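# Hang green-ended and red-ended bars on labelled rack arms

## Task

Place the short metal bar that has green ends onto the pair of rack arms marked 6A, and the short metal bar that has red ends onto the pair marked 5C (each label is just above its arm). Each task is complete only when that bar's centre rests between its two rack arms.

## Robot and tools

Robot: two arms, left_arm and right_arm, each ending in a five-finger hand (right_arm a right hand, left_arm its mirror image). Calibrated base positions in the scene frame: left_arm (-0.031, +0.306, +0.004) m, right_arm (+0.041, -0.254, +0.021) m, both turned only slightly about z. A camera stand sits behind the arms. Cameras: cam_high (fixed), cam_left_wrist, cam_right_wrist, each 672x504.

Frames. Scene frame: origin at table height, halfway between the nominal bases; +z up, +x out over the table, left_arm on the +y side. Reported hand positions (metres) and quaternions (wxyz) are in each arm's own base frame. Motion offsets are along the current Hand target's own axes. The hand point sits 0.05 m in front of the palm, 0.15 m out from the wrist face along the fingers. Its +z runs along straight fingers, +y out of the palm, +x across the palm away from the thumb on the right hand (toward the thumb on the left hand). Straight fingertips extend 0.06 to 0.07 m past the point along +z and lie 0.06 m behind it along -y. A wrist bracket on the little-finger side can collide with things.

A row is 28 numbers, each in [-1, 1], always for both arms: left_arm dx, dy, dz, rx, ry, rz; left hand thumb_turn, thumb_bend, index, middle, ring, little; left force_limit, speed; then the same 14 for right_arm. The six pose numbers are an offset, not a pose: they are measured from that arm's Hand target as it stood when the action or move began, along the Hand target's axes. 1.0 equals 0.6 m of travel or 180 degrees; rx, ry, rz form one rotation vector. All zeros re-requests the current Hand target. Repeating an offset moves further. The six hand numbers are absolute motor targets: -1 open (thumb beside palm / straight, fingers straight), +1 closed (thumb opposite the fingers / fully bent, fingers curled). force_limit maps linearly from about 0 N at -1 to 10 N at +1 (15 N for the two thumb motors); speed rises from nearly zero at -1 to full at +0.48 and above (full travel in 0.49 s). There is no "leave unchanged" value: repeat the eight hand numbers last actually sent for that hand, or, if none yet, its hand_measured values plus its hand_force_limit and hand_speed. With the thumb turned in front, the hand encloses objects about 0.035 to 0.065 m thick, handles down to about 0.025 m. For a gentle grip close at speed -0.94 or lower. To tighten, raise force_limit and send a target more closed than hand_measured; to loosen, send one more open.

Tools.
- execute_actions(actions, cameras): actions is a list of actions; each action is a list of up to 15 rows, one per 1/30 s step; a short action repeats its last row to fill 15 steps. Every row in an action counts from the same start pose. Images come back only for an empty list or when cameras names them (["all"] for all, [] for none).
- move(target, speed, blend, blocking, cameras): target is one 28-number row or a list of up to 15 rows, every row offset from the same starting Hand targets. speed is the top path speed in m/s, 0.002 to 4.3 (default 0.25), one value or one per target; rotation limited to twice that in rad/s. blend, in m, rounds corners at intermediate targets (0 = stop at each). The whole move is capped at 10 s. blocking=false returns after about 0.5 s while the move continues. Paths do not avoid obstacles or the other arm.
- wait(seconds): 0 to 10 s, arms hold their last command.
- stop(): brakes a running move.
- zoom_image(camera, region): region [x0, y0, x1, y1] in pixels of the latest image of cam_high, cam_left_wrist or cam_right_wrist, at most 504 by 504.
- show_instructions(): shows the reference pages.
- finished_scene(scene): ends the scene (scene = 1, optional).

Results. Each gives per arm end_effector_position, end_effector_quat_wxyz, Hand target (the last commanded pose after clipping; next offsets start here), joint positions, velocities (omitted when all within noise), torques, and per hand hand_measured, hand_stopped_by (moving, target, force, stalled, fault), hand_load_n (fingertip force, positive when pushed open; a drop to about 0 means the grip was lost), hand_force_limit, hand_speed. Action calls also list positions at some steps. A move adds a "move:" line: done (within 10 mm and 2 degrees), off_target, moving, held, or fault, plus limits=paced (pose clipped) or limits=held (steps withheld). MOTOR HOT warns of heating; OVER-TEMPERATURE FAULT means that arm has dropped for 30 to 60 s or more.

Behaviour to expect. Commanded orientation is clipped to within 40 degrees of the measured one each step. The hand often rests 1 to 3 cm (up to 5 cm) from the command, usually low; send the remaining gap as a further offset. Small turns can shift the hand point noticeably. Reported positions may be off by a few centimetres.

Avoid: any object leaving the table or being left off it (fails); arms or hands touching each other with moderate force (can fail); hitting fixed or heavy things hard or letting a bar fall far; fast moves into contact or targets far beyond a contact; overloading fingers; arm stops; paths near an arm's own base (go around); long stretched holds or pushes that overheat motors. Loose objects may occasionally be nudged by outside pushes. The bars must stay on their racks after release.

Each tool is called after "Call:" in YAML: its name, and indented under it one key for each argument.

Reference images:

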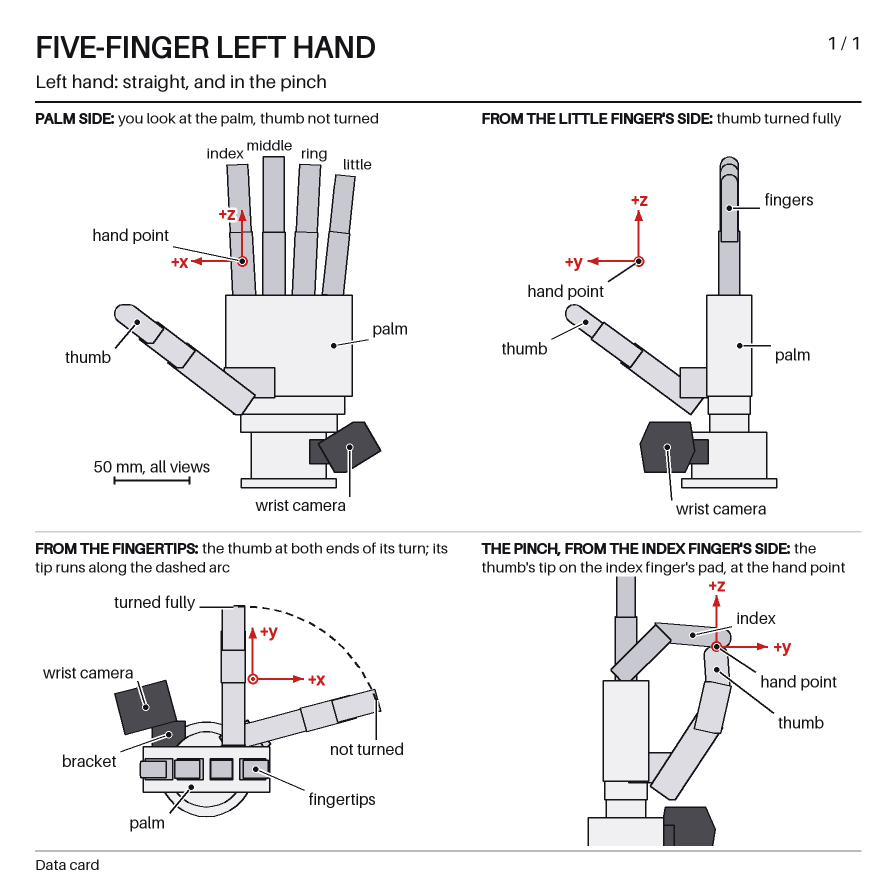

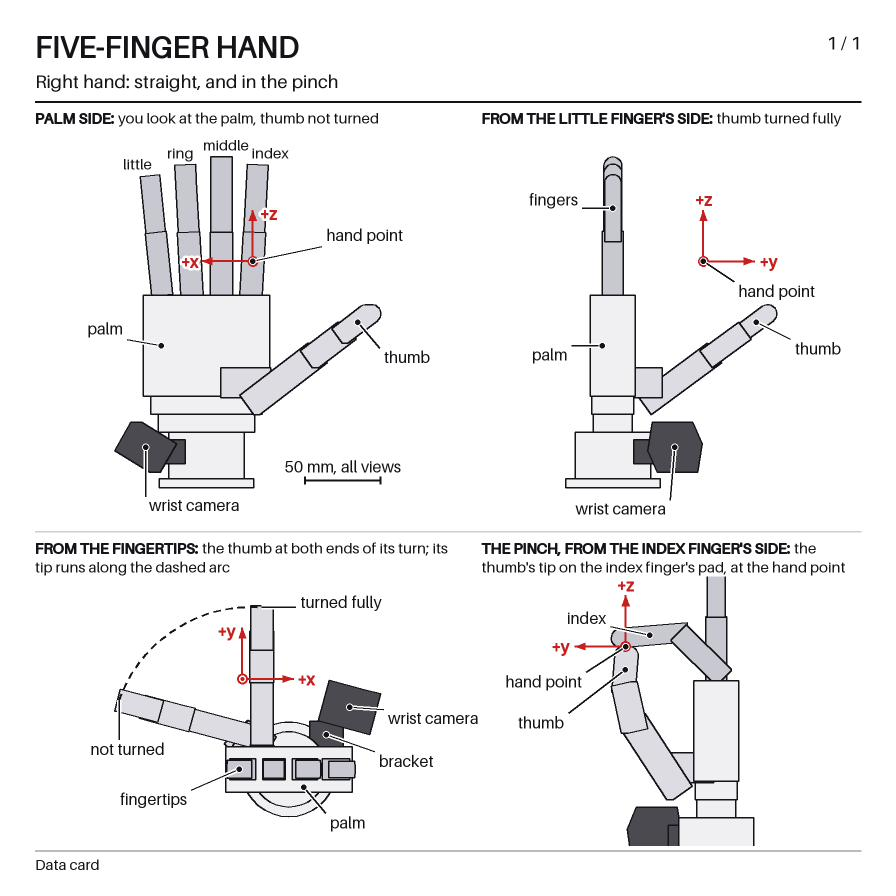

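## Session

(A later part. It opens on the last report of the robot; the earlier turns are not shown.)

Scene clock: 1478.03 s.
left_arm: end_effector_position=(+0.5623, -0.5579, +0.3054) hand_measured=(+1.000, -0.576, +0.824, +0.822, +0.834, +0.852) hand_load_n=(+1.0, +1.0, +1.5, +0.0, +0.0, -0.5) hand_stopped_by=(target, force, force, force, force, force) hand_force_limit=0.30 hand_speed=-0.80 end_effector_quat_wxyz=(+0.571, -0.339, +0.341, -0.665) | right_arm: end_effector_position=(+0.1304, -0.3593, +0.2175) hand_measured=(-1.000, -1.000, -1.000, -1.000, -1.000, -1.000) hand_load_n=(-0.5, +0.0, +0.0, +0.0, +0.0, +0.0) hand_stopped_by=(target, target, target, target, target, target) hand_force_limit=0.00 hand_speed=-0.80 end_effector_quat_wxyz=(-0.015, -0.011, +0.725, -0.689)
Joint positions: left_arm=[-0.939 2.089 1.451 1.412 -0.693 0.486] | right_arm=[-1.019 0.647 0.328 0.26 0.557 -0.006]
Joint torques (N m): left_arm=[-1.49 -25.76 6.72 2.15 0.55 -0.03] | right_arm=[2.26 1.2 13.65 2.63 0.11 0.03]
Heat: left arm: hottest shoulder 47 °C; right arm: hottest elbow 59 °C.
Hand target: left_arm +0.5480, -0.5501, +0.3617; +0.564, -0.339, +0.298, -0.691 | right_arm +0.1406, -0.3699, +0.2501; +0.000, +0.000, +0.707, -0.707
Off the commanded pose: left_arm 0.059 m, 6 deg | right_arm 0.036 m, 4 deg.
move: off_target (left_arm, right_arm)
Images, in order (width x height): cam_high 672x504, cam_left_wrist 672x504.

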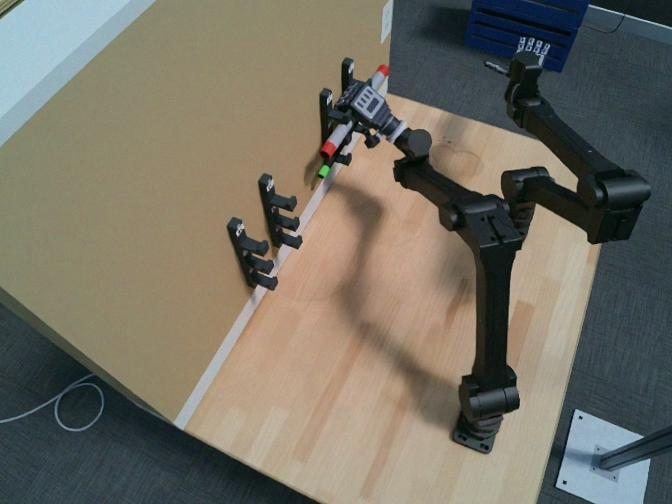

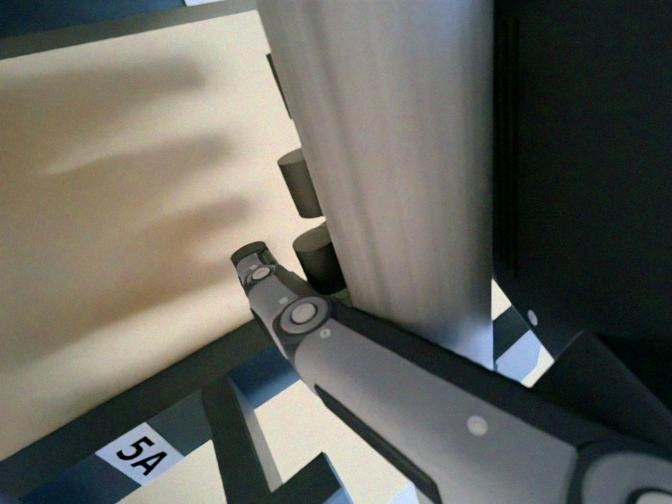

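Call:
move:
  target: [-0.0055,0.0331,-0.0247,0,0,0,1,0.6,1,1,1,1,0.3,-0.8,0,0,0,0,0,0,-1,-1,-1,-1,-1,-1,0,-0.8]
  speed: 0.04
  cameras: ["cam_left_wrist","cam_high"]

Call:
zoom_image:
  camera: "cam_high"
  region: [290, 40, 420, 190]

Scene clock: 1492.47 s.
left_arm: end_effector_position=(+0.5548, -0.5556, +0.3070) hand_measured=(+1.000, -0.576, +0.824, +0.822, +0.834, +0.852) hand_load_n=(+0.5, +1.0, +1.5, +0.0, +0.0, +0.0) hand_stopped_by=(target, force, force, force, force, force) hand_force_limit=0.30 hand_speed=-0.80 end_effector_quat_wxyz=(+0.569, -0.338, +0.329, -0.674) | right_arm: end_effector_position=(+0.1304, -0.3593, +0.2175) hand_measured=(-1.000, -1.000, -1.000, -1.000, -1.000, -1.000) hand_load_n=(+0.0, +0.0, +0.0, +0.0, -0.5, +0.0) hand_stopped_by=(target, target, target, target, target, target) hand_force_limit=0.00 hand_speed=-0.80 end_effector_quat_wxyz=(-0.015, -0.011, +0.725, -0.689)
Joint positions: left_arm=[-0.945 2.089 1.436 1.459 -0.693 0.488] | right_arm=[-1.019 0.647 0.328 0.26 0.557 -0.006]
Joint torques (N m): left_arm=[-0.73 -22.65 6.63 2.35 0.56 -0.07] | right_arm=[2.32 1.2 13.67 2.62 0.11 0.02]
Heat: left arm: hottest shoulder 44 °C; right arm: hottest elbow 60 °C.
Hand target: left_arm +0.5480, -0.5500, +0.3368; +0.564, -0.339, +0.298, -0.691 | right_arm +0.1406, -0.3699, +0.2501; +0.000, +0.000, +0.707, -0.707
Off the commanded pose: left_arm 0.031 m, 4 deg | right_arm 0.036 m, 4 deg.
move: off_target (left_arm, right_arm)
Images, in order (width x height): cam_high 672x504, cam_left_wrist 672x504.

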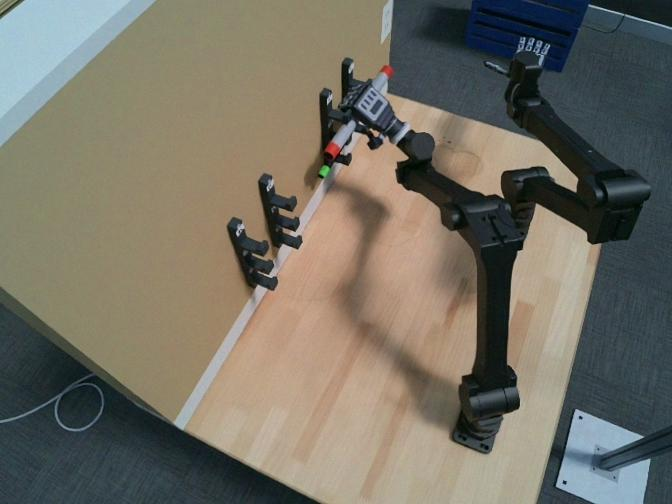

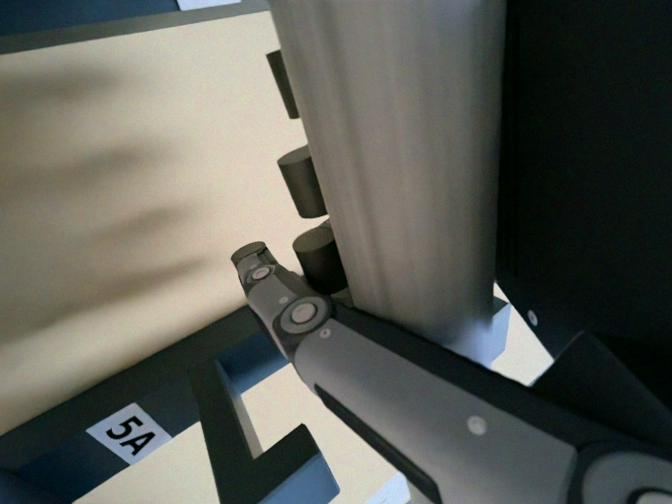

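Scaled by 3.360 from the camera's 672x504 image, which has a finer 960x720 frame.

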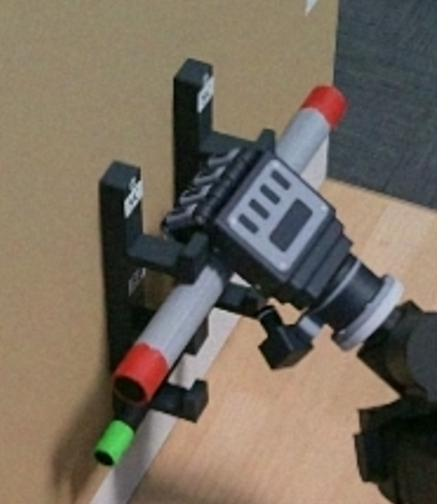

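Call:
move:
  target: [0,0,0,0,0,0,1,0.5,0.97,0.97,0.97,0.97,0.3,-0.8,0,0,0,0,0,0,-1,-1,-1,-1,-1,-1,0,-0.8]
  speed: 0.04
  cameras: ["cam_left_wrist"]

Scene clock: 1503.63 s.
left_arm: end_effector_position=(+0.5528, -0.5558, +0.3083) hand_measured=(+1.000, -0.496, +0.970, +0.912, +0.970, +0.970) hand_load_n=(+2.5, +10.0, +0.0, +6.5, +0.0, +0.0) hand_stopped_by=(target, force, target, force, target, target) hand_force_limit=0.30 hand_speed=-0.80 end_effector_quat_wxyz=(+0.567, -0.338, +0.325, -0.676) | right_arm: end_effector_position=(+0.1304, -0.3593, +0.2175) hand_measured=(-1.000, -1.000, -1.000, -1.000, -1.000, -1.000) hand_load_n=(+0.0, +0.0, +0.0, +0.0, +0.0, +0.0) hand_stopped_by=(target, target, target, target, target, target) hand_force_limit=0.00 hand_speed=-0.80 end_effector_quat_wxyz=(-0.015, -0.011, +0.725, -0.689)
Joint positions: left_arm=[-0.947 2.089 1.434 1.469 -0.693 0.487] | right_arm=[-1.019 0.647 0.328 0.26 0.557 -0.006]
Joint torques (N m): left_arm=[-0.79 -22.65 6.69 1.96 0.56 -0.05] | right_arm=[2.37 1.2 13.67 2.62 0.11 0.02]
Heat: left arm: hottest elbow 43 °C; right arm: hottest elbow 60 °C.
Hand target: left_arm +0.5478, -0.5501, +0.3367; +0.564, -0.339, +0.298, -0.691 | right_arm +0.1406, -0.3699, +0.2501; +0.000, +0.000, +0.707, -0.707
Off the commanded pose: left_arm 0.029 m, 4 deg | right_arm 0.036 m, 4 deg.
move: off_target (left_arm, right_arm)
Images, in order (width x height): cam_left_wrist 672x504.

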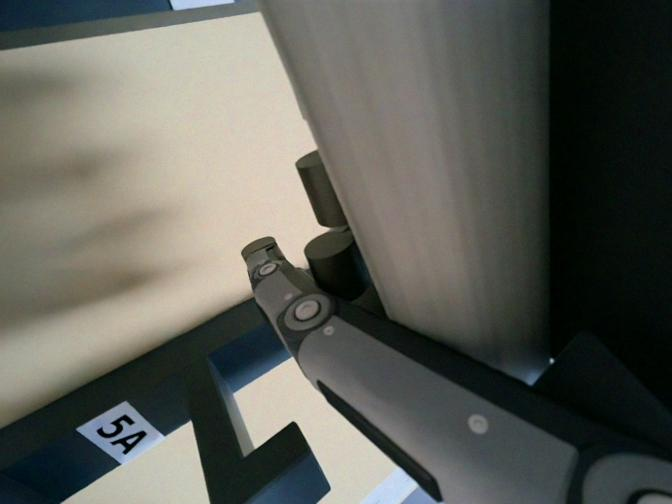

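Call:
execute_actions:
  actions: []

Call:
zoom_image:
  camera: "cam_high"
  region: [310, 50, 430, 170]

Call:
zoom_image:
  camera: "cam_left_wrist"
  region: [180, 0, 672, 450]

Scene clock: 1514.13 s.
left_arm: end_effector_position=(+0.5528, -0.5558, +0.3083) hand_measured=(+1.000, -0.496, +0.970, +0.912, +0.970, +0.970) hand_load_n=(+2.5, +10.0, +0.0, +6.5, +0.0, +0.0) hand_stopped_by=(target, force, target, force, target, target) hand_force_limit=0.30 hand_speed=-0.80 end_effector_quat_wxyz=(+0.567, -0.338, +0.325, -0.676) | right_arm: end_effector_position=(+0.1304, -0.3593, +0.2175) hand_measured=(-1.000, -1.000, -1.000, -1.000, -1.000, -1.000) hand_load_n=(+0.0, +0.0, -0.5, +0.0, +0.0, +0.0) hand_stopped_by=(target, target, target, target, target, target) hand_force_limit=0.00 hand_speed=-0.80 end_effector_quat_wxyz=(-0.015, -0.011, +0.725, -0.689)
Joint positions: left_arm=[-0.947 2.089 1.434 1.469 -0.693 0.487] | right_arm=[-1.019 0.647 0.328 0.26 0.557 -0.006]
Joint velocities: within noise
Joint torques (N m): left_arm=[-0.85 -22.89 6.72 1.96 0.59 -0.07] | right_arm=[2.26 1.26 13.67 2.62 0.11 0.03]
Heat: left arm: hottest elbow 43 °C; right arm: hottest elbow 60 °C.
Hand target: left_arm +0.5478, -0.5501, +0.3367; +0.564, -0.339, +0.298, -0.691 | right_arm +0.1406, -0.3699, +0.2501; +0.000, +0.000, +0.707, -0.707
Off the commanded pose: left_arm 0.029 m, 4 deg | right_arm 0.036 m, 4 deg.

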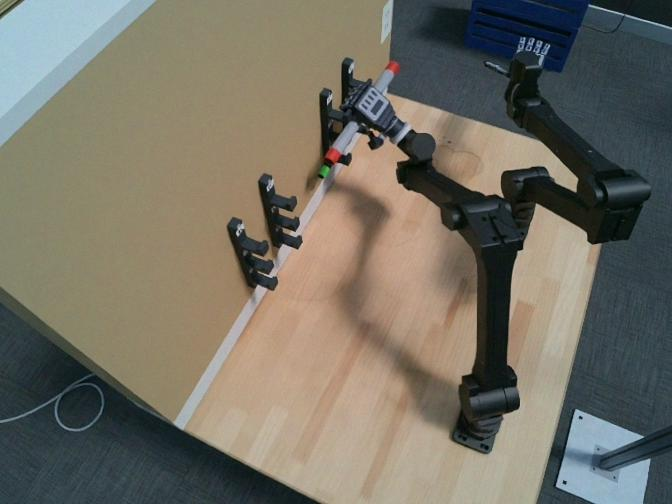

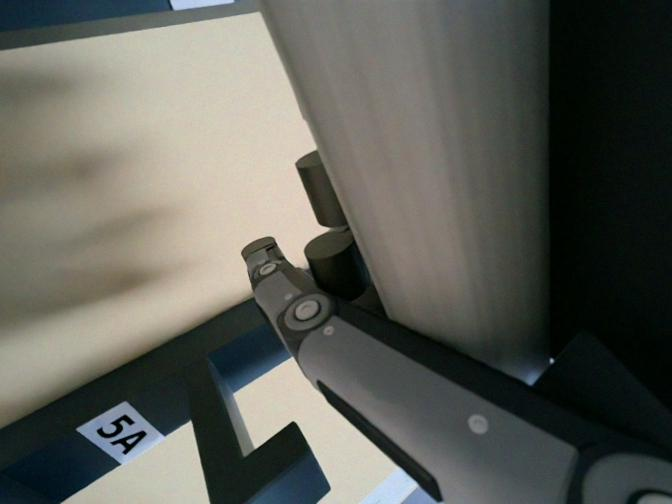

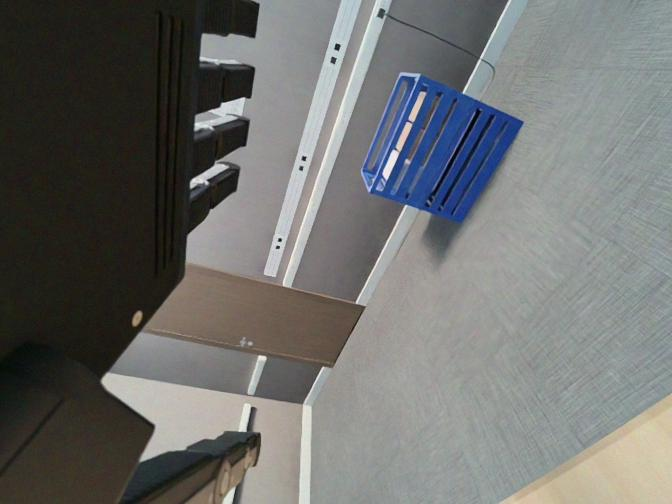

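Scaled by 4.200 from the camera's 672x504 image, which has a finer 960x720 frame.

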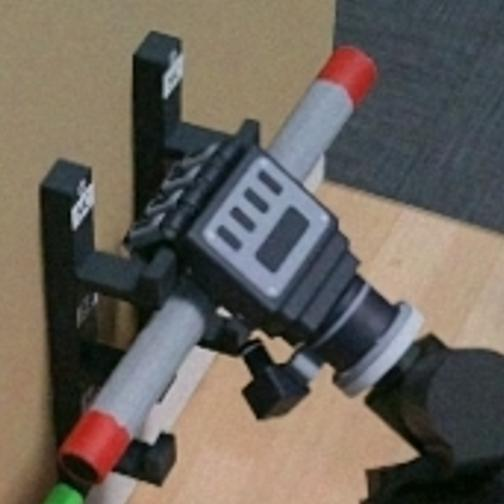

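Scaled by 1.024 from the camera's 672x504 image, which has a finer 960x720 frame.

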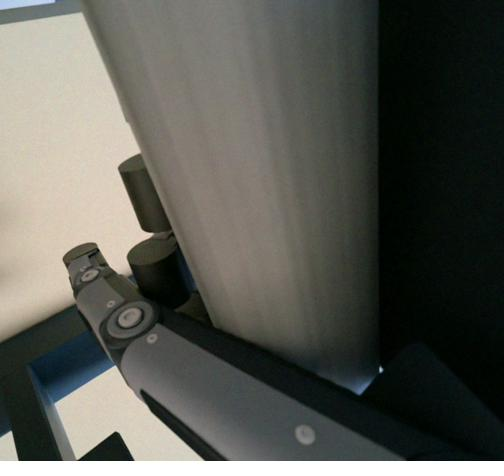

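Call:
move:
  target: [0.0044,-0.0265,0.0198,0,0,0,1,0.5,0.97,0.97,0.97,0.97,0.3,-0.8,0,0,0,0,0,0,-1,-1,-1,-1,-1,-1,0,-0.8]
  speed: 0.04
  cameras: ["cam_high","cam_left_wrist"]

Call:
zoom_image:
  camera: "cam_high"
  region: [310, 50, 430, 170]

Scene clock: 1532.37 s.
left_arm: end_effector_position=(+0.5529, -0.5559, +0.3083) hand_measured=(+1.000, -0.496, +0.970, +0.912, +0.970, +0.970) hand_load_n=(+2.0, +10.0, +0.0, +6.5, +0.5, +0.0) hand_stopped_by=(target, force, target, force, target, target) hand_force_limit=0.30 hand_speed=-0.80 end_effector_quat_wxyz=(+0.567, -0.338, +0.326, -0.676) | right_arm: end_effector_position=(+0.1304, -0.3593, +0.2175) hand_measured=(-1.000, -1.000, -1.000, -1.000, -1.000, -1.000) hand_load_n=(-0.5, +0.0, +0.0, +0.0, +0.0, +0.0) hand_stopped_by=(target, target, target, target, target, target) hand_force_limit=0.00 hand_speed=-0.80 end_effector_quat_wxyz=(-0.015, -0.011, +0.725, -0.689)
Joint positions: left_arm=[-0.947 2.089 1.434 1.467 -0.693 0.487] | right_arm=[-1.019 0.647 0.328 0.26 0.557 -0.006]
Joint torques (N m): left_arm=[-0.85 -24.7 7.19 0.54 0.58 -0.04] | right_arm=[2.32 1.2 13.67 2.65 0.11 0.03]
Heat: left arm: hottest elbow 42 °C; right arm: hottest elbow 60 °C.
Hand target: left_arm +0.5479, -0.5502, +0.3566; +0.564, -0.339, +0.298, -0.691 | right_arm +0.1406, -0.3699, +0.2501; +0.000, +0.000, +0.707, -0.707
Off the commanded pose: left_arm 0.049 m, 4 deg | right_arm 0.036 m, 4 deg.
move: off_target (left_arm, right_arm)
Images, in order (width x height): cam_high 672x504, cam_left_wrist 672x504.

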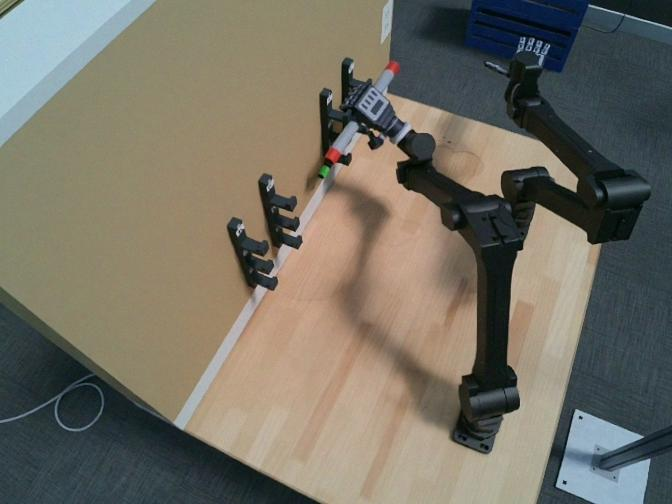

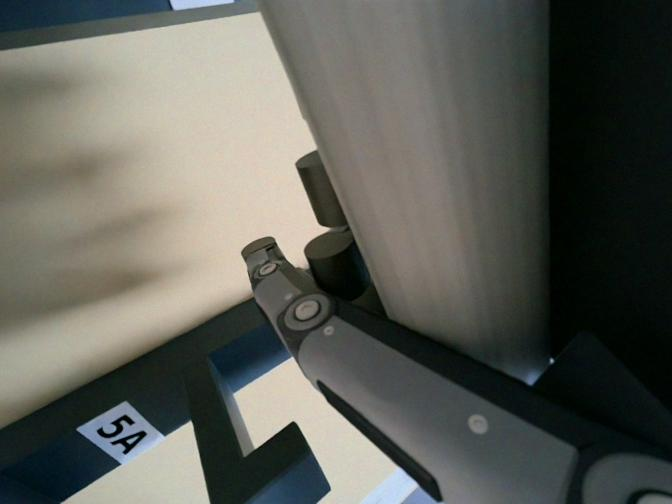

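Scaled by 4.200 from the camera's 672x504 image, which has a finer 960x720 frame.

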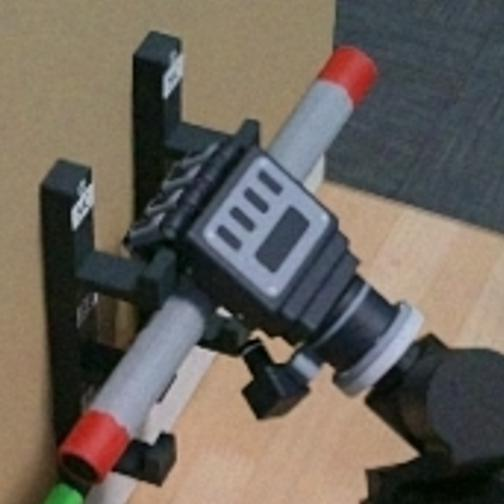

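Call:
move:
  target: [0.0044,-0.0265,0.0198,0,0,0,1,0.5,0.97,0.97,0.97,0.97,0.3,-0.8,0,0,0,0,0,0,-1,-1,-1,-1,-1,-1,0,-0.8]
  speed: 0.04
  cameras: ["cam_high","cam_left_wrist"]

Call:
zoom_image:
  camera: "cam_high"
  region: [310, 50, 430, 170]

Scene clock: 1540.93 s.
left_arm: end_effector_position=(+0.5535, -0.5562, +0.3127) hand_measured=(+1.000, -0.496, +0.970, +0.912, +0.970, +0.970) hand_load_n=(+3.0, +10.5, +0.0, +6.5, +2.0, +0.0) hand_stopped_by=(target, force, target, force, target, target) hand_force_limit=0.30 hand_speed=-0.80 end_effector_quat_wxyz=(+0.568, -0.341, +0.334, -0.671) | right_arm: end_effector_position=(+0.1304, -0.3593, +0.2175) hand_measured=(-1.000, -1.000, -1.000, -1.000, -1.000, -1.000) hand_load_n=(+0.0, +0.0, +0.0, +0.0, +0.0, +0.0) hand_stopped_by=(target, target, target, target, target, target) hand_force_limit=0.00 hand_speed=-0.80 end_effector_quat_wxyz=(-0.015, -0.011, +0.725, -0.689)
Joint positions: left_arm=[-0.948 2.073 1.434 1.431 -0.699 0.486] | right_arm=[-1.019 0.647 0.328 0.26 0.557 -0.006]
Joint torques (N m): left_arm=[-0.97 -26.29 8.02 0.4 0.84 -0.02] | right_arm=[2.32 1.26 13.67 2.62 0.11 0.03]
Heat: left arm: hottest elbow 42 °C; right arm: hottest elbow 60 °C.
Hand target: left_arm +0.5480, -0.5500, +0.3766; +0.564, -0.339, +0.298, -0.691 | right_arm +0.1406, -0.3699, +0.2501; +0.000, +0.000, +0.707, -0.707
Off the commanded pose: left_arm 0.064 m, 5 deg | right_arm 0.036 m, 4 deg.
move: off_target (left_arm, right_arm)
Images, in order (width x height): cam_high 672x504, cam_left_wrist 672x504.

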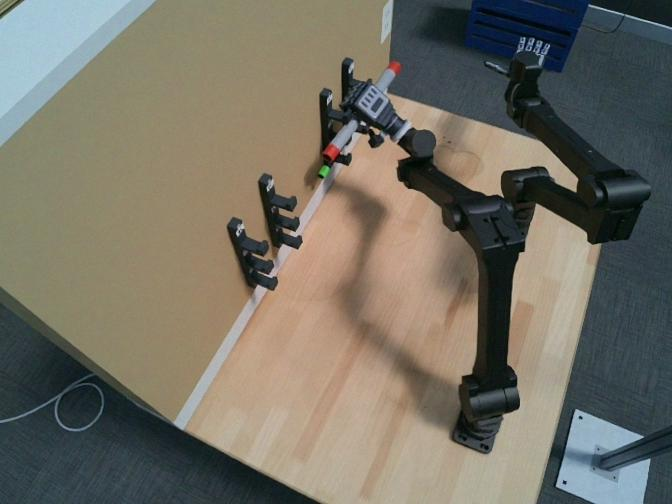

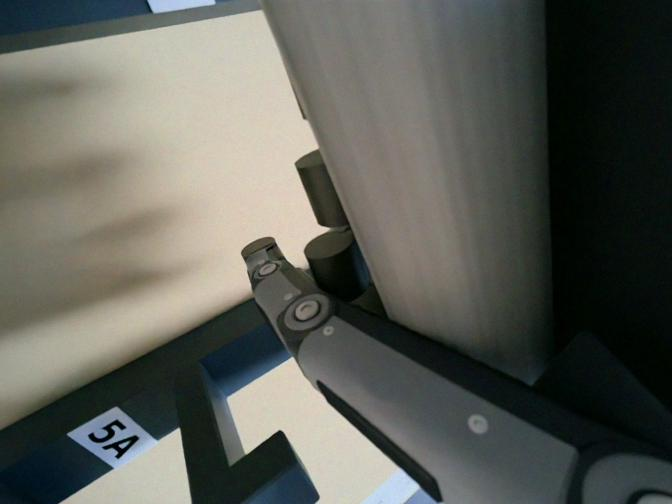

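Scaled by 4.200 from the camera's 672x504 image, which has a finer 960x720 frame.

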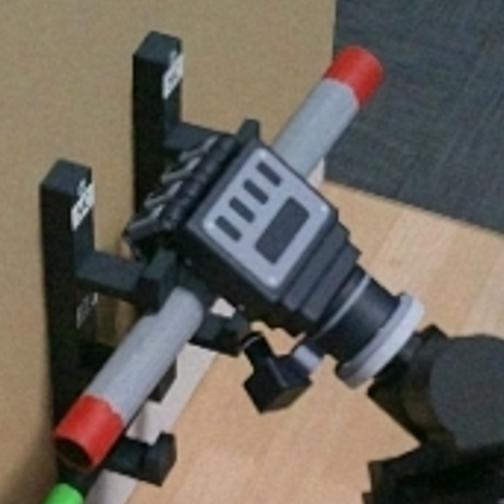

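Call:
move:
  target: [0.0146,-0.0566,-0.0802,0,0,0,1,0.5,0.97,0.97,0.97,0.97,0.3,-0.8,0,0,0,0,0,0,-1,-1,-1,-1,-1,-1,0,-0.8]
  speed: 0.05
  cameras: ["cam_high","cam_left_wrist"]

Call:
zoom_image:
  camera: "cam_high"
  region: [310, 50, 450, 190]

Scene clock: 1566.40 s.
left_arm: end_effector_position=(+0.4987, -0.5605, +0.3366) hand_measured=(+1.000, -0.496, +0.970, +0.912, +0.970, +0.970) hand_load_n=(+2.5, +10.0, +1.5, +6.5, +0.0, +0.0) hand_stopped_by=(target, force, target, force, target, target) hand_force_limit=0.30 hand_speed=-0.80 end_effector_quat_wxyz=(+0.568, -0.337, +0.329, -0.675) | right_arm: end_effector_position=(+0.1304, -0.3593, +0.2175) hand_measured=(-1.000, -1.000, -1.000, -1.000, -1.000, -1.000) hand_load_n=(+0.0, +0.0, +0.0, +0.0, +0.0, +0.0) hand_stopped_by=(target, target, target, target, target, target) hand_force_limit=0.00 hand_speed=-0.80 end_effector_quat_wxyz=(-0.015, -0.011, +0.725, -0.689)
Joint positions: left_arm=[-1.026 1.998 1.361 1.494 -0.744 0.565] | right_arm=[-1.019 0.647 0.328 0.26 0.557 -0.006]
Joint torques (N m): left_arm=[-1.08 -23.53 6.35 1.7 0.61 0.04] | right_arm=[2.26 1.2 13.67 2.63 0.11 0.02]
Heat: left arm: hottest shoulder 44 °C; right arm: hottest elbow 60 °C.
Hand target: left_arm +0.4884, -0.5509, +0.3766; +0.564, -0.339, +0.298, -0.691 | right_arm +0.1406, -0.3699, +0.2501; +0.000, +0.000, +0.707, -0.707
Off the commanded pose: left_arm 0.042 m, 4 deg | right_arm 0.036 m, 4 deg.
move: off_target (left_arm, right_arm)
Images, in order (width x height): cam_high 672x504, cam_left_wrist 672x504.

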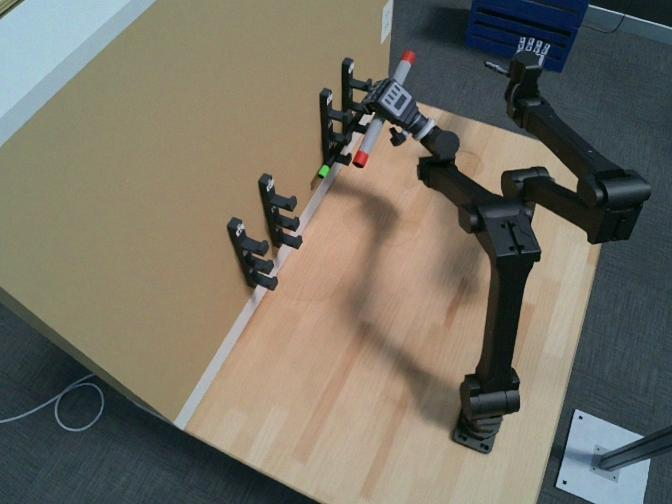

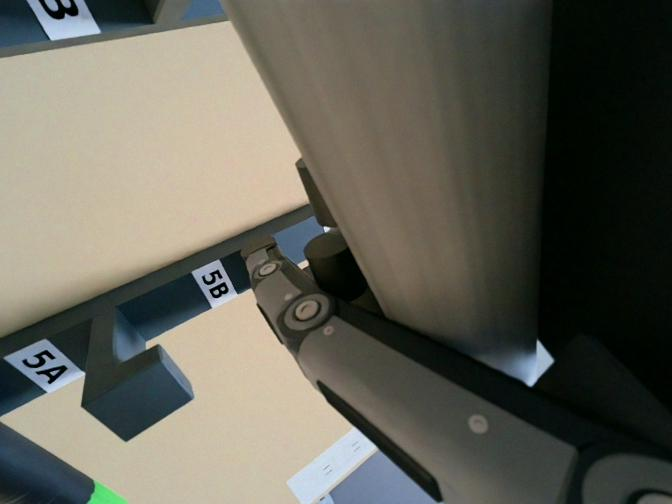

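Scaled by 3.600 from the camera's 672x504 image, which has a finer 960x720 frame.

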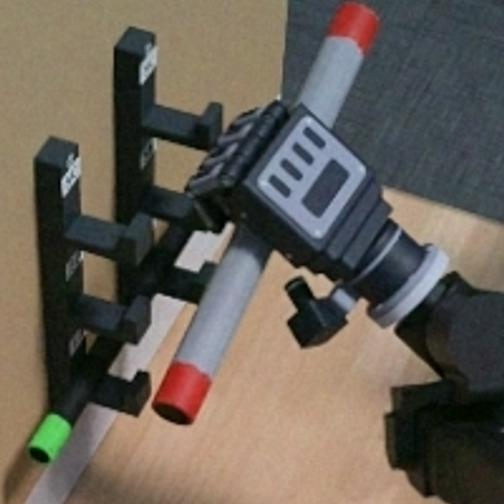

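Call:
move:
  target: [-0.0943,0.0737,-0.2092,-0.6451,-0.045,0.0364,1,0.5,0.97,0.97,0.97,0.97,0.3,-0.8,0,0,0,0,0,0,-1,-1,-1,-1,-1,-1,0,-0.8]
  speed: 0.12
  cameras: ["cam_high","cam_left_wrist"]

Call:
zoom_image:
  camera: "cam_high"
  region: [330, 40, 530, 240]

Scene clock: 1673.97 s.
left_arm: end_effector_position=(+0.4100, -0.4944, +0.2339) hand_measured=(+1.000, -0.496, +0.970, +0.912, +0.970, +0.970) hand_load_n=(+2.0, +9.5, +1.5, +6.5, +3.5, +0.0) hand_stopped_by=(target, force, target, force, target, target) hand_force_limit=0.30 hand_speed=-0.80 end_effector_quat_wxyz=(-0.059, +0.683, -0.726, +0.052) | right_arm: end_effector_position=(+0.1304, -0.3593, +0.2175) hand_measured=(-1.000, -1.000, -1.000, -1.000, -1.000, -1.000) hand_load_n=(+0.0, +0.0, +0.0, +0.0, +0.0, +0.0) hand_stopped_by=(target, target, target, target, target, target) hand_force_limit=0.00 hand_speed=-0.80 end_effector_quat_wxyz=(-0.015, -0.011, +0.725, -0.689)
Joint positions: left_arm=[-0.815 2.065 2.269 -1.67 -0.118 -0.748] | right_arm=[-1.019 0.647 0.328 0.26 0.557 -0.006]
Joint torques (N m): left_arm=[-0.09 -21.36 11.96 -0.27 0.06 0.05] | right_arm=[2.26 1.2 13.67 2.62 0.11 0.03]
Heat: left arm: hottest shoulder 43 °C; right arm: hottest elbow 61 °C.
Hand target: left_arm +0.4203, -0.5000, +0.2596; -0.060, +0.683, -0.725, +0.064 | right_arm +0.1406, -0.3699, +0.2501; +0.000, +0.000, +0.707, -0.707
Off the commanded pose: left_arm 0.028 m, 1 deg | right_arm 0.036 m, 4 deg.
joint sent to its limit (left arm) — joint 4 (wrist pitch), lower limit. The joint targets still meet the commanded pose.
move: off_target (left_arm, right_arm)
Images, in order (width x height): cam_high 672x504, cam_left_wrist 672x504.

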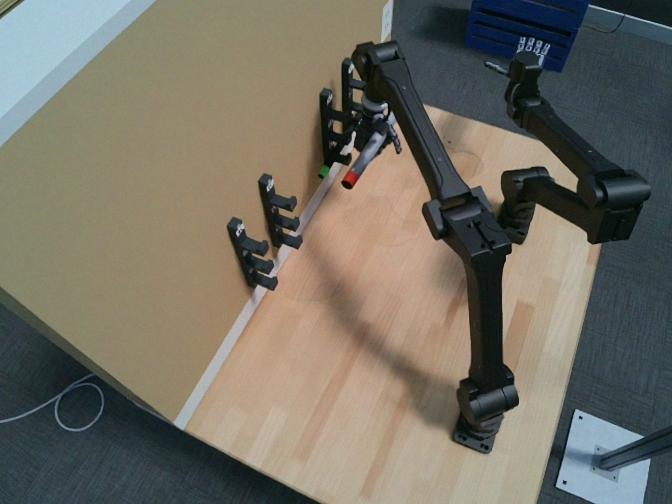

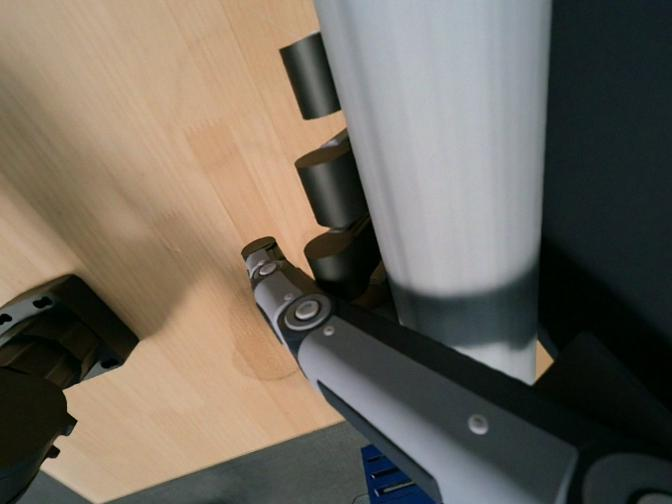

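Scaled by 2.520 from the camera's 672x504 image, which has a finer 960x720 frame.

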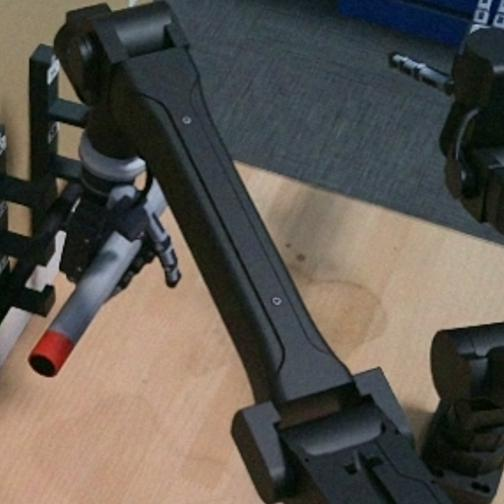

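Call:
move:
  target: [0,0.029,0.164,-0.083,0,0,1,0.5,0.97,0.97,0.97,0.97,0.3,-0.8,0,0,0,0,0,0,-1,-1,-1,-1,-1,-1,0,-0.8]
  speed: 0.1
  cameras: ["cam_high","cam_left_wrist"]

Call:
zoom_image:
  camera: "cam_high"
  region: [330, 40, 530, 240]

Scene clock: 1699.33 s.
left_arm: end_effector_position=(+0.4084, -0.5043, +0.1727) hand_measured=(+1.000, -0.496, +0.970, +0.912, +0.970, +0.970) hand_load_n=(+2.0, +9.5, +1.5, +6.5, +3.5, +0.0) hand_stopped_by=(target, force, target, force, target, target) hand_force_limit=0.30 hand_speed=-0.80 end_effector_quat_wxyz=(+0.029, +0.684, -0.729, -0.007) | right_arm: end_effector_position=(+0.1304, -0.3593, +0.2175) hand_measured=(-1.000, -1.000, -1.000, -1.000, -1.000, -1.000) hand_load_n=(+0.0, -0.5, +0.0, +0.0, +0.0, +0.0) hand_stopped_by=(target, target, target, target, target, target) hand_force_limit=0.00 hand_speed=-0.80 end_effector_quat_wxyz=(-0.015, -0.011, +0.725, -0.689)
Joint positions: left_arm=[-0.776 2.18 2.269 -1.677 0.057 -0.711] | right_arm=[-1.019 0.647 0.328 0.26 0.557 -0.006]
Joint torques (N m): left_arm=[0.62 -20.19 8.29 -0.31 0.25 0.08] | right_arm=[2.32 1.26 13.65 2.63 0.11 0.02]
Heat: left arm: hottest elbow 45 °C; right arm: hottest elbow 61 °C.
Hand target: left_arm +0.4204, -0.5002, +0.1597; +0.030, +0.685, -0.727, -0.031 | right_arm +0.1406, -0.3699, +0.2501; +0.000, +0.000, +0.707, -0.707
Off the commanded pose: left_arm 0.018 m, 3 deg | right_arm 0.036 m, 4 deg.
joint sent to its limit (left arm) — joint 4 (wrist pitch), lower limit. The joint targets still meet the commanded pose.
move: off_target (left_arm, right_arm)
Images, in order (width x height): cam_high 672x504, cam_left_wrist 672x504.

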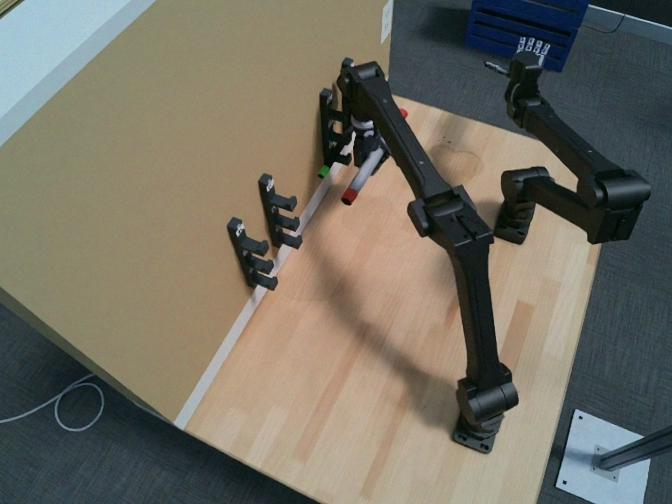

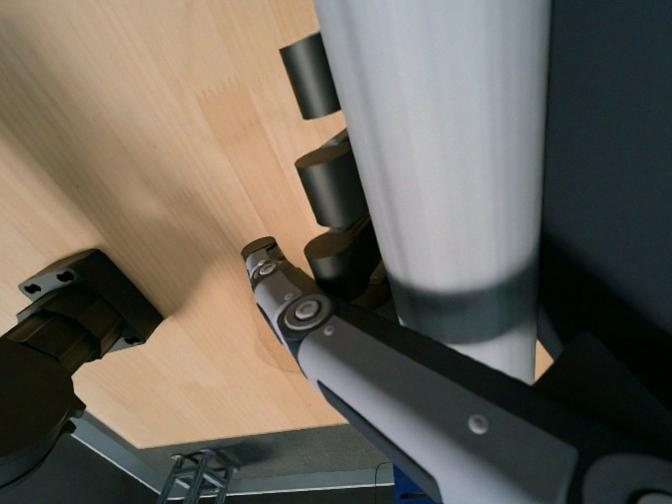

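Scaled by 2.520 from the camera's 672x504 image, which has a finer 960x720 frame.

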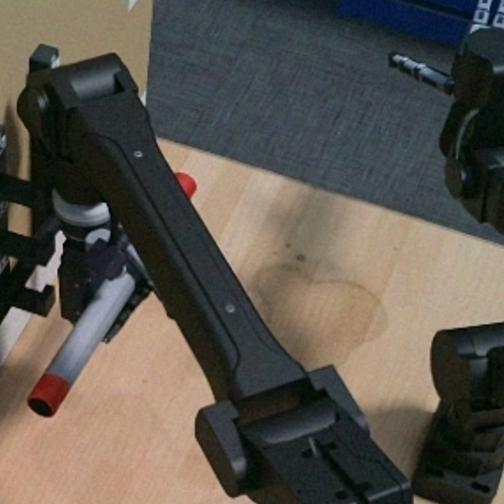

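Call:
move:
  target: [0,0,0,0,0,0,1,0.5,0.65,0.65,0.65,0.65,0.3,-0.85,0,0,0,0,0,0,-1,-1,-1,-1,-1,-1,0,-0.8]
  speed: 0.05
  cameras: ["cam_high","cam_left_wrist"]

Scene clock: 1733.13 s.
left_arm: end_effector_position=(+0.4083, -0.5043, +0.1725) hand_measured=(+1.000, -0.496, +0.650, +0.878, +0.650, +0.650) hand_load_n=(+4.5, +11.0, +0.0, -16.5, +0.0, +0.0) hand_stopped_by=(target, force, target, stalled, target, target) hand_force_limit=0.30 hand_speed=-0.85 end_effector_quat_wxyz=(+0.029, +0.684, -0.729, -0.007) | right_arm: end_effector_position=(+0.1304, -0.3593, +0.2175) hand_measured=(-1.000, -1.000, -1.000, -1.000, -1.000, -1.000) hand_load_n=(-0.5, +0.0, +0.0, -0.5, +0.0, +0.0) hand_stopped_by=(target, target, target, target, target, target) hand_force_limit=0.00 hand_speed=-0.80 end_effector_quat_wxyz=(-0.015, -0.011, +0.725, -0.689)
Joint positions: left_arm=[-0.776 2.18 2.269 -1.677 0.058 -0.711] | right_arm=[-1.019 0.647 0.328 0.26 0.557 -0.006]
Joint torques (N m): left_arm=[0.56 -20.19 8.27 -0.28 0.23 0.06] | right_arm=[2.32 1.14 13.67 2.61 0.11 0.03]
Heat: left arm: hottest elbow 45 °C; right arm: hottest elbow 61 °C.
Hand target: left_arm +0.4204, -0.5001, +0.1595; +0.030, +0.685, -0.727, -0.031 | right_arm +0.1406, -0.3699, +0.2501; +0.000, +0.000, +0.707, -0.707
Off the commanded pose: left_arm 0.018 m, 3 deg | right_arm 0.036 m, 4 deg.
joint sent to its limit (left arm) — joint 4 (wrist pitch), lower limit. The joint targets still meet the commanded pose.
move: off_target (left_arm, right_arm)
Images, in order (width x height): cam_high 672x504, cam_left_wrist 672x504.

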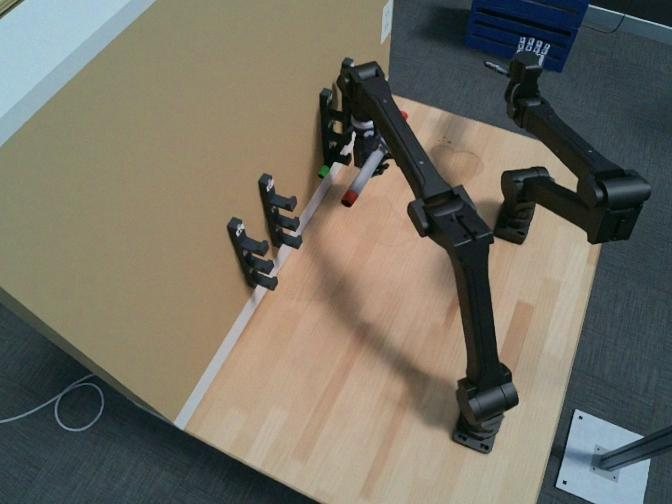

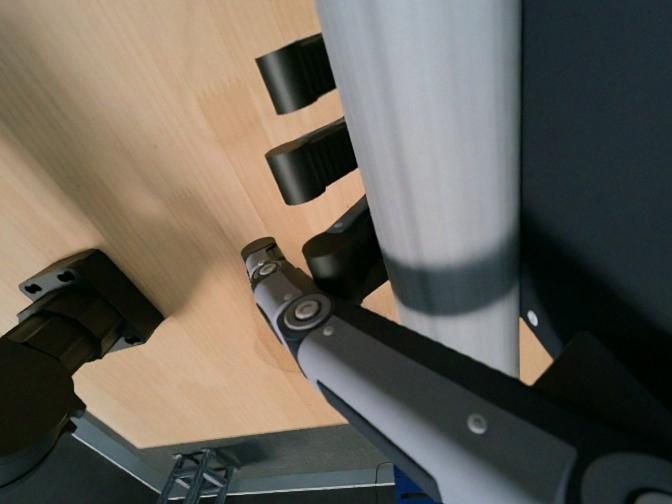

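Call:
move:
  target: [0,0,0,0,0,0,1,-0.75,0.65,0.652,0.65,0.65,0.3,-0.5,0,0,0,0,0,0,-1,-1,-1,-1,-1,-1,0,-0.8]
  speed: 0.05
  cameras: ["cam_left_wrist"]

Scene clock: 1739.77 s.
left_arm: end_effector_position=(+0.4080, -0.5043, +0.1719) hand_measured=(+1.000, -0.750, +0.650, +0.652, +0.650, +0.650) hand_load_n=(+0.0, +0.0, +0.5, +0.0, +1.5, +0.0) hand_stopped_by=(target, target, target, target, target, target) hand_force_limit=0.30 hand_speed=-0.50 end_effector_quat_wxyz=(+0.030, +0.683, -0.730, -0.008) | right_arm: end_effector_position=(+0.1304, -0.3593, +0.2175) hand_measured=(-1.000, -1.000, -1.000, -1.000, -1.000, -1.000) hand_load_n=(-0.5, +0.0, +0.0, +0.0, +0.0, +0.0) hand_stopped_by=(target, target, target, target, target, target) hand_force_limit=0.00 hand_speed=-0.80 end_effector_quat_wxyz=(-0.015, -0.011, +0.725, -0.689)
Joint positions: left_arm=[-0.776 2.181 2.269 -1.678 0.059 -0.709] | right_arm=[-1.019 0.647 0.328 0.26 0.557 -0.006]
Joint torques (N m): left_arm=[0.44 -20.31 8.28 -0.2 0.2 0.02] | right_arm=[2.26 1.2 13.65 2.63 0.11 0.03]
Heat: left arm: hottest elbow 44 °C; right arm: hottest elbow 61 °C.
Hand target: left_arm +0.4204, -0.5002, +0.1596; +0.030, +0.685, -0.727, -0.031 | right_arm +0.1406, -0.3699, +0.2501; +0.000, +0.000, +0.707, -0.707
Off the commanded pose: left_arm 0.018 m, 3 deg | right_arm 0.036 m, 4 deg.
joint sent to its limit (left arm) — joint 4 (wrist pitch), lower limit. The joint targets still meet the commanded pose.
move: off_target (left_arm, right_arm)
Images, in order (width x height): cam_left_wrist 672x504.

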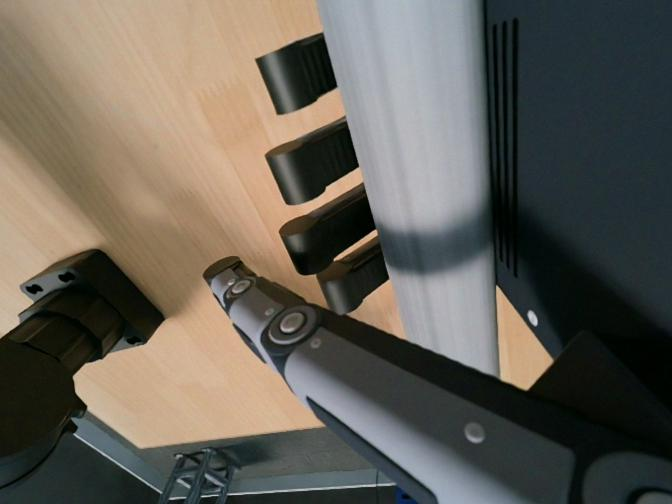

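Call:
move:
  target: [0,0,0,0,0,0,1,-0.75,0.95,0.95,0.95,0.95,-0.2,-0.85,0,0,0,0,0,0,-1,-1,-1,-1,-1,-1,0,-0.8]
  speed: 0.05
  cameras: ["cam_left_wrist"]

Scene clock: 1769.50 s.
left_arm: end_effector_position=(+0.4080, -0.5043, +0.1719) hand_measured=(+1.000, -0.750, +0.676, +0.676, +0.676, +0.688) hand_load_n=(+0.0, +0.0, +5.5, +6.5, +7.0, +8.5) hand_stopped_by=(target, target, force, force, force, force) hand_force_limit=-0.20 hand_speed=-0.85 end_effector_quat_wxyz=(+0.030, +0.683, -0.730, -0.008) | right_arm: end_effector_position=(+0.1304, -0.3593, +0.2175) hand_measured=(-1.000, -1.000, -1.000, -1.000, -1.000, -1.000) hand_load_n=(+0.0, +0.0, +0.0, +0.0, +0.0, +0.0) hand_stopped_by=(target, target, target, target, target, target) hand_force_limit=0.00 hand_speed=-0.80 end_effector_quat_wxyz=(-0.015, -0.011, +0.725, -0.689)
Joint positions: left_arm=[-0.776 2.181 2.269 -1.678 0.059 -0.709] | right_arm=[-1.019 0.647 0.328 0.26 0.557 -0.006]
Joint torques (N m): left_arm=[0.32 -20.48 8.28 -0.21 0.23 0.06] | right_arm=[2.26 1.26 13.65 2.62 0.11 0.03]
Heat: left arm: hottest elbow 44 °C; right arm: hottest elbow 61 °C.
Hand target: left_arm +0.4204, -0.5002, +0.1596; +0.030, +0.685, -0.727, -0.031 | right_arm +0.1406, -0.3699, +0.2501; +0.000, +0.000, +0.707, -0.707
Off the commanded pose: left_arm 0.018 m, 3 deg | right_arm 0.036 m, 4 deg.
joint sent to its limit (left arm) — joint 4 (wrist pitch), lower limit. The joint targets still meet the commanded pose.
move: off_target (left_arm, right_arm)
Images, in order (width x height): cam_left_wrist 672x504.

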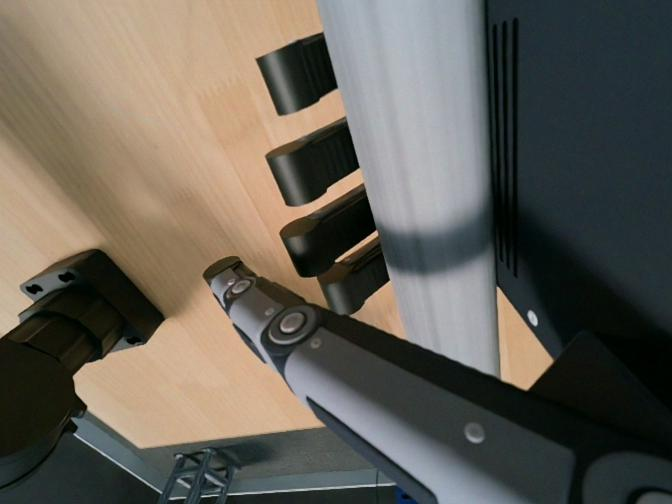

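Call:
move:
  target: [0,0,0,0,0,0,1,0.5,0.951,0.951,0.951,0.951,-0.3,-0.85,0,0,0,0,0,0,-1,-1,-1,-1,-1,-1,0,-0.8]
  speed: 0.05
  cameras: ["cam_left_wrist"]

Scene clock: 1779.67 s.
left_arm: end_effector_position=(+0.4080, -0.5043, +0.1719) hand_measured=(+1.000, -0.502, +0.676, +0.676, +0.676, +0.688) hand_load_n=(+1.0, +6.0, +5.5, +7.0, +7.0, +9.0) hand_stopped_by=(target, force, force, force, force, force) hand_force_limit=-0.30 hand_speed=-0.85 end_effector_quat_wxyz=(+0.030, +0.683, -0.730, -0.008) | right_arm: end_effector_position=(+0.1304, -0.3593, +0.2175) hand_measured=(-1.000, -1.000, -1.000, -1.000, -1.000, -1.000) hand_load_n=(+0.0, +0.0, +0.0, +0.0, +0.0, +0.0) hand_stopped_by=(target, target, target, target, target, target) hand_force_limit=0.00 hand_speed=-0.80 end_effector_quat_wxyz=(-0.015, -0.011, +0.725, -0.689)
Joint positions: left_arm=[-0.776 2.181 2.269 -1.678 0.059 -0.709] | right_arm=[-1.019 0.647 0.328 0.26 0.557 -0.006]
Joint torques (N m): left_arm=[0.91 -20.54 8.25 -0.28 0.21 0.03] | right_arm=[2.26 1.2 13.67 2.62 0.11 0.03]
Heat: left arm: hottest elbow 44 °C; right arm: hottest elbow 61 °C.
Hand target: left_arm +0.4204, -0.5002, +0.1596; +0.030, +0.685, -0.727, -0.031 | right_arm +0.1406, -0.3699, +0.2501; +0.000, +0.000, +0.707, -0.707
Off the commanded pose: left_arm 0.018 m, 3 deg | right_arm 0.036 m, 4 deg.
joint sent to its limit (left arm) — joint 4 (wrist pitch), lower limit. The joint targets still meet the commanded pose.
move: off_target (left_arm, right_arm)
Images, in order (width x height): cam_left_wrist 672x504.

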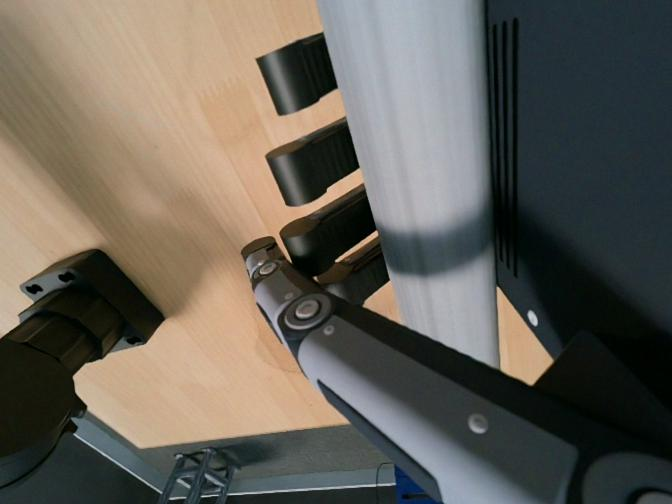

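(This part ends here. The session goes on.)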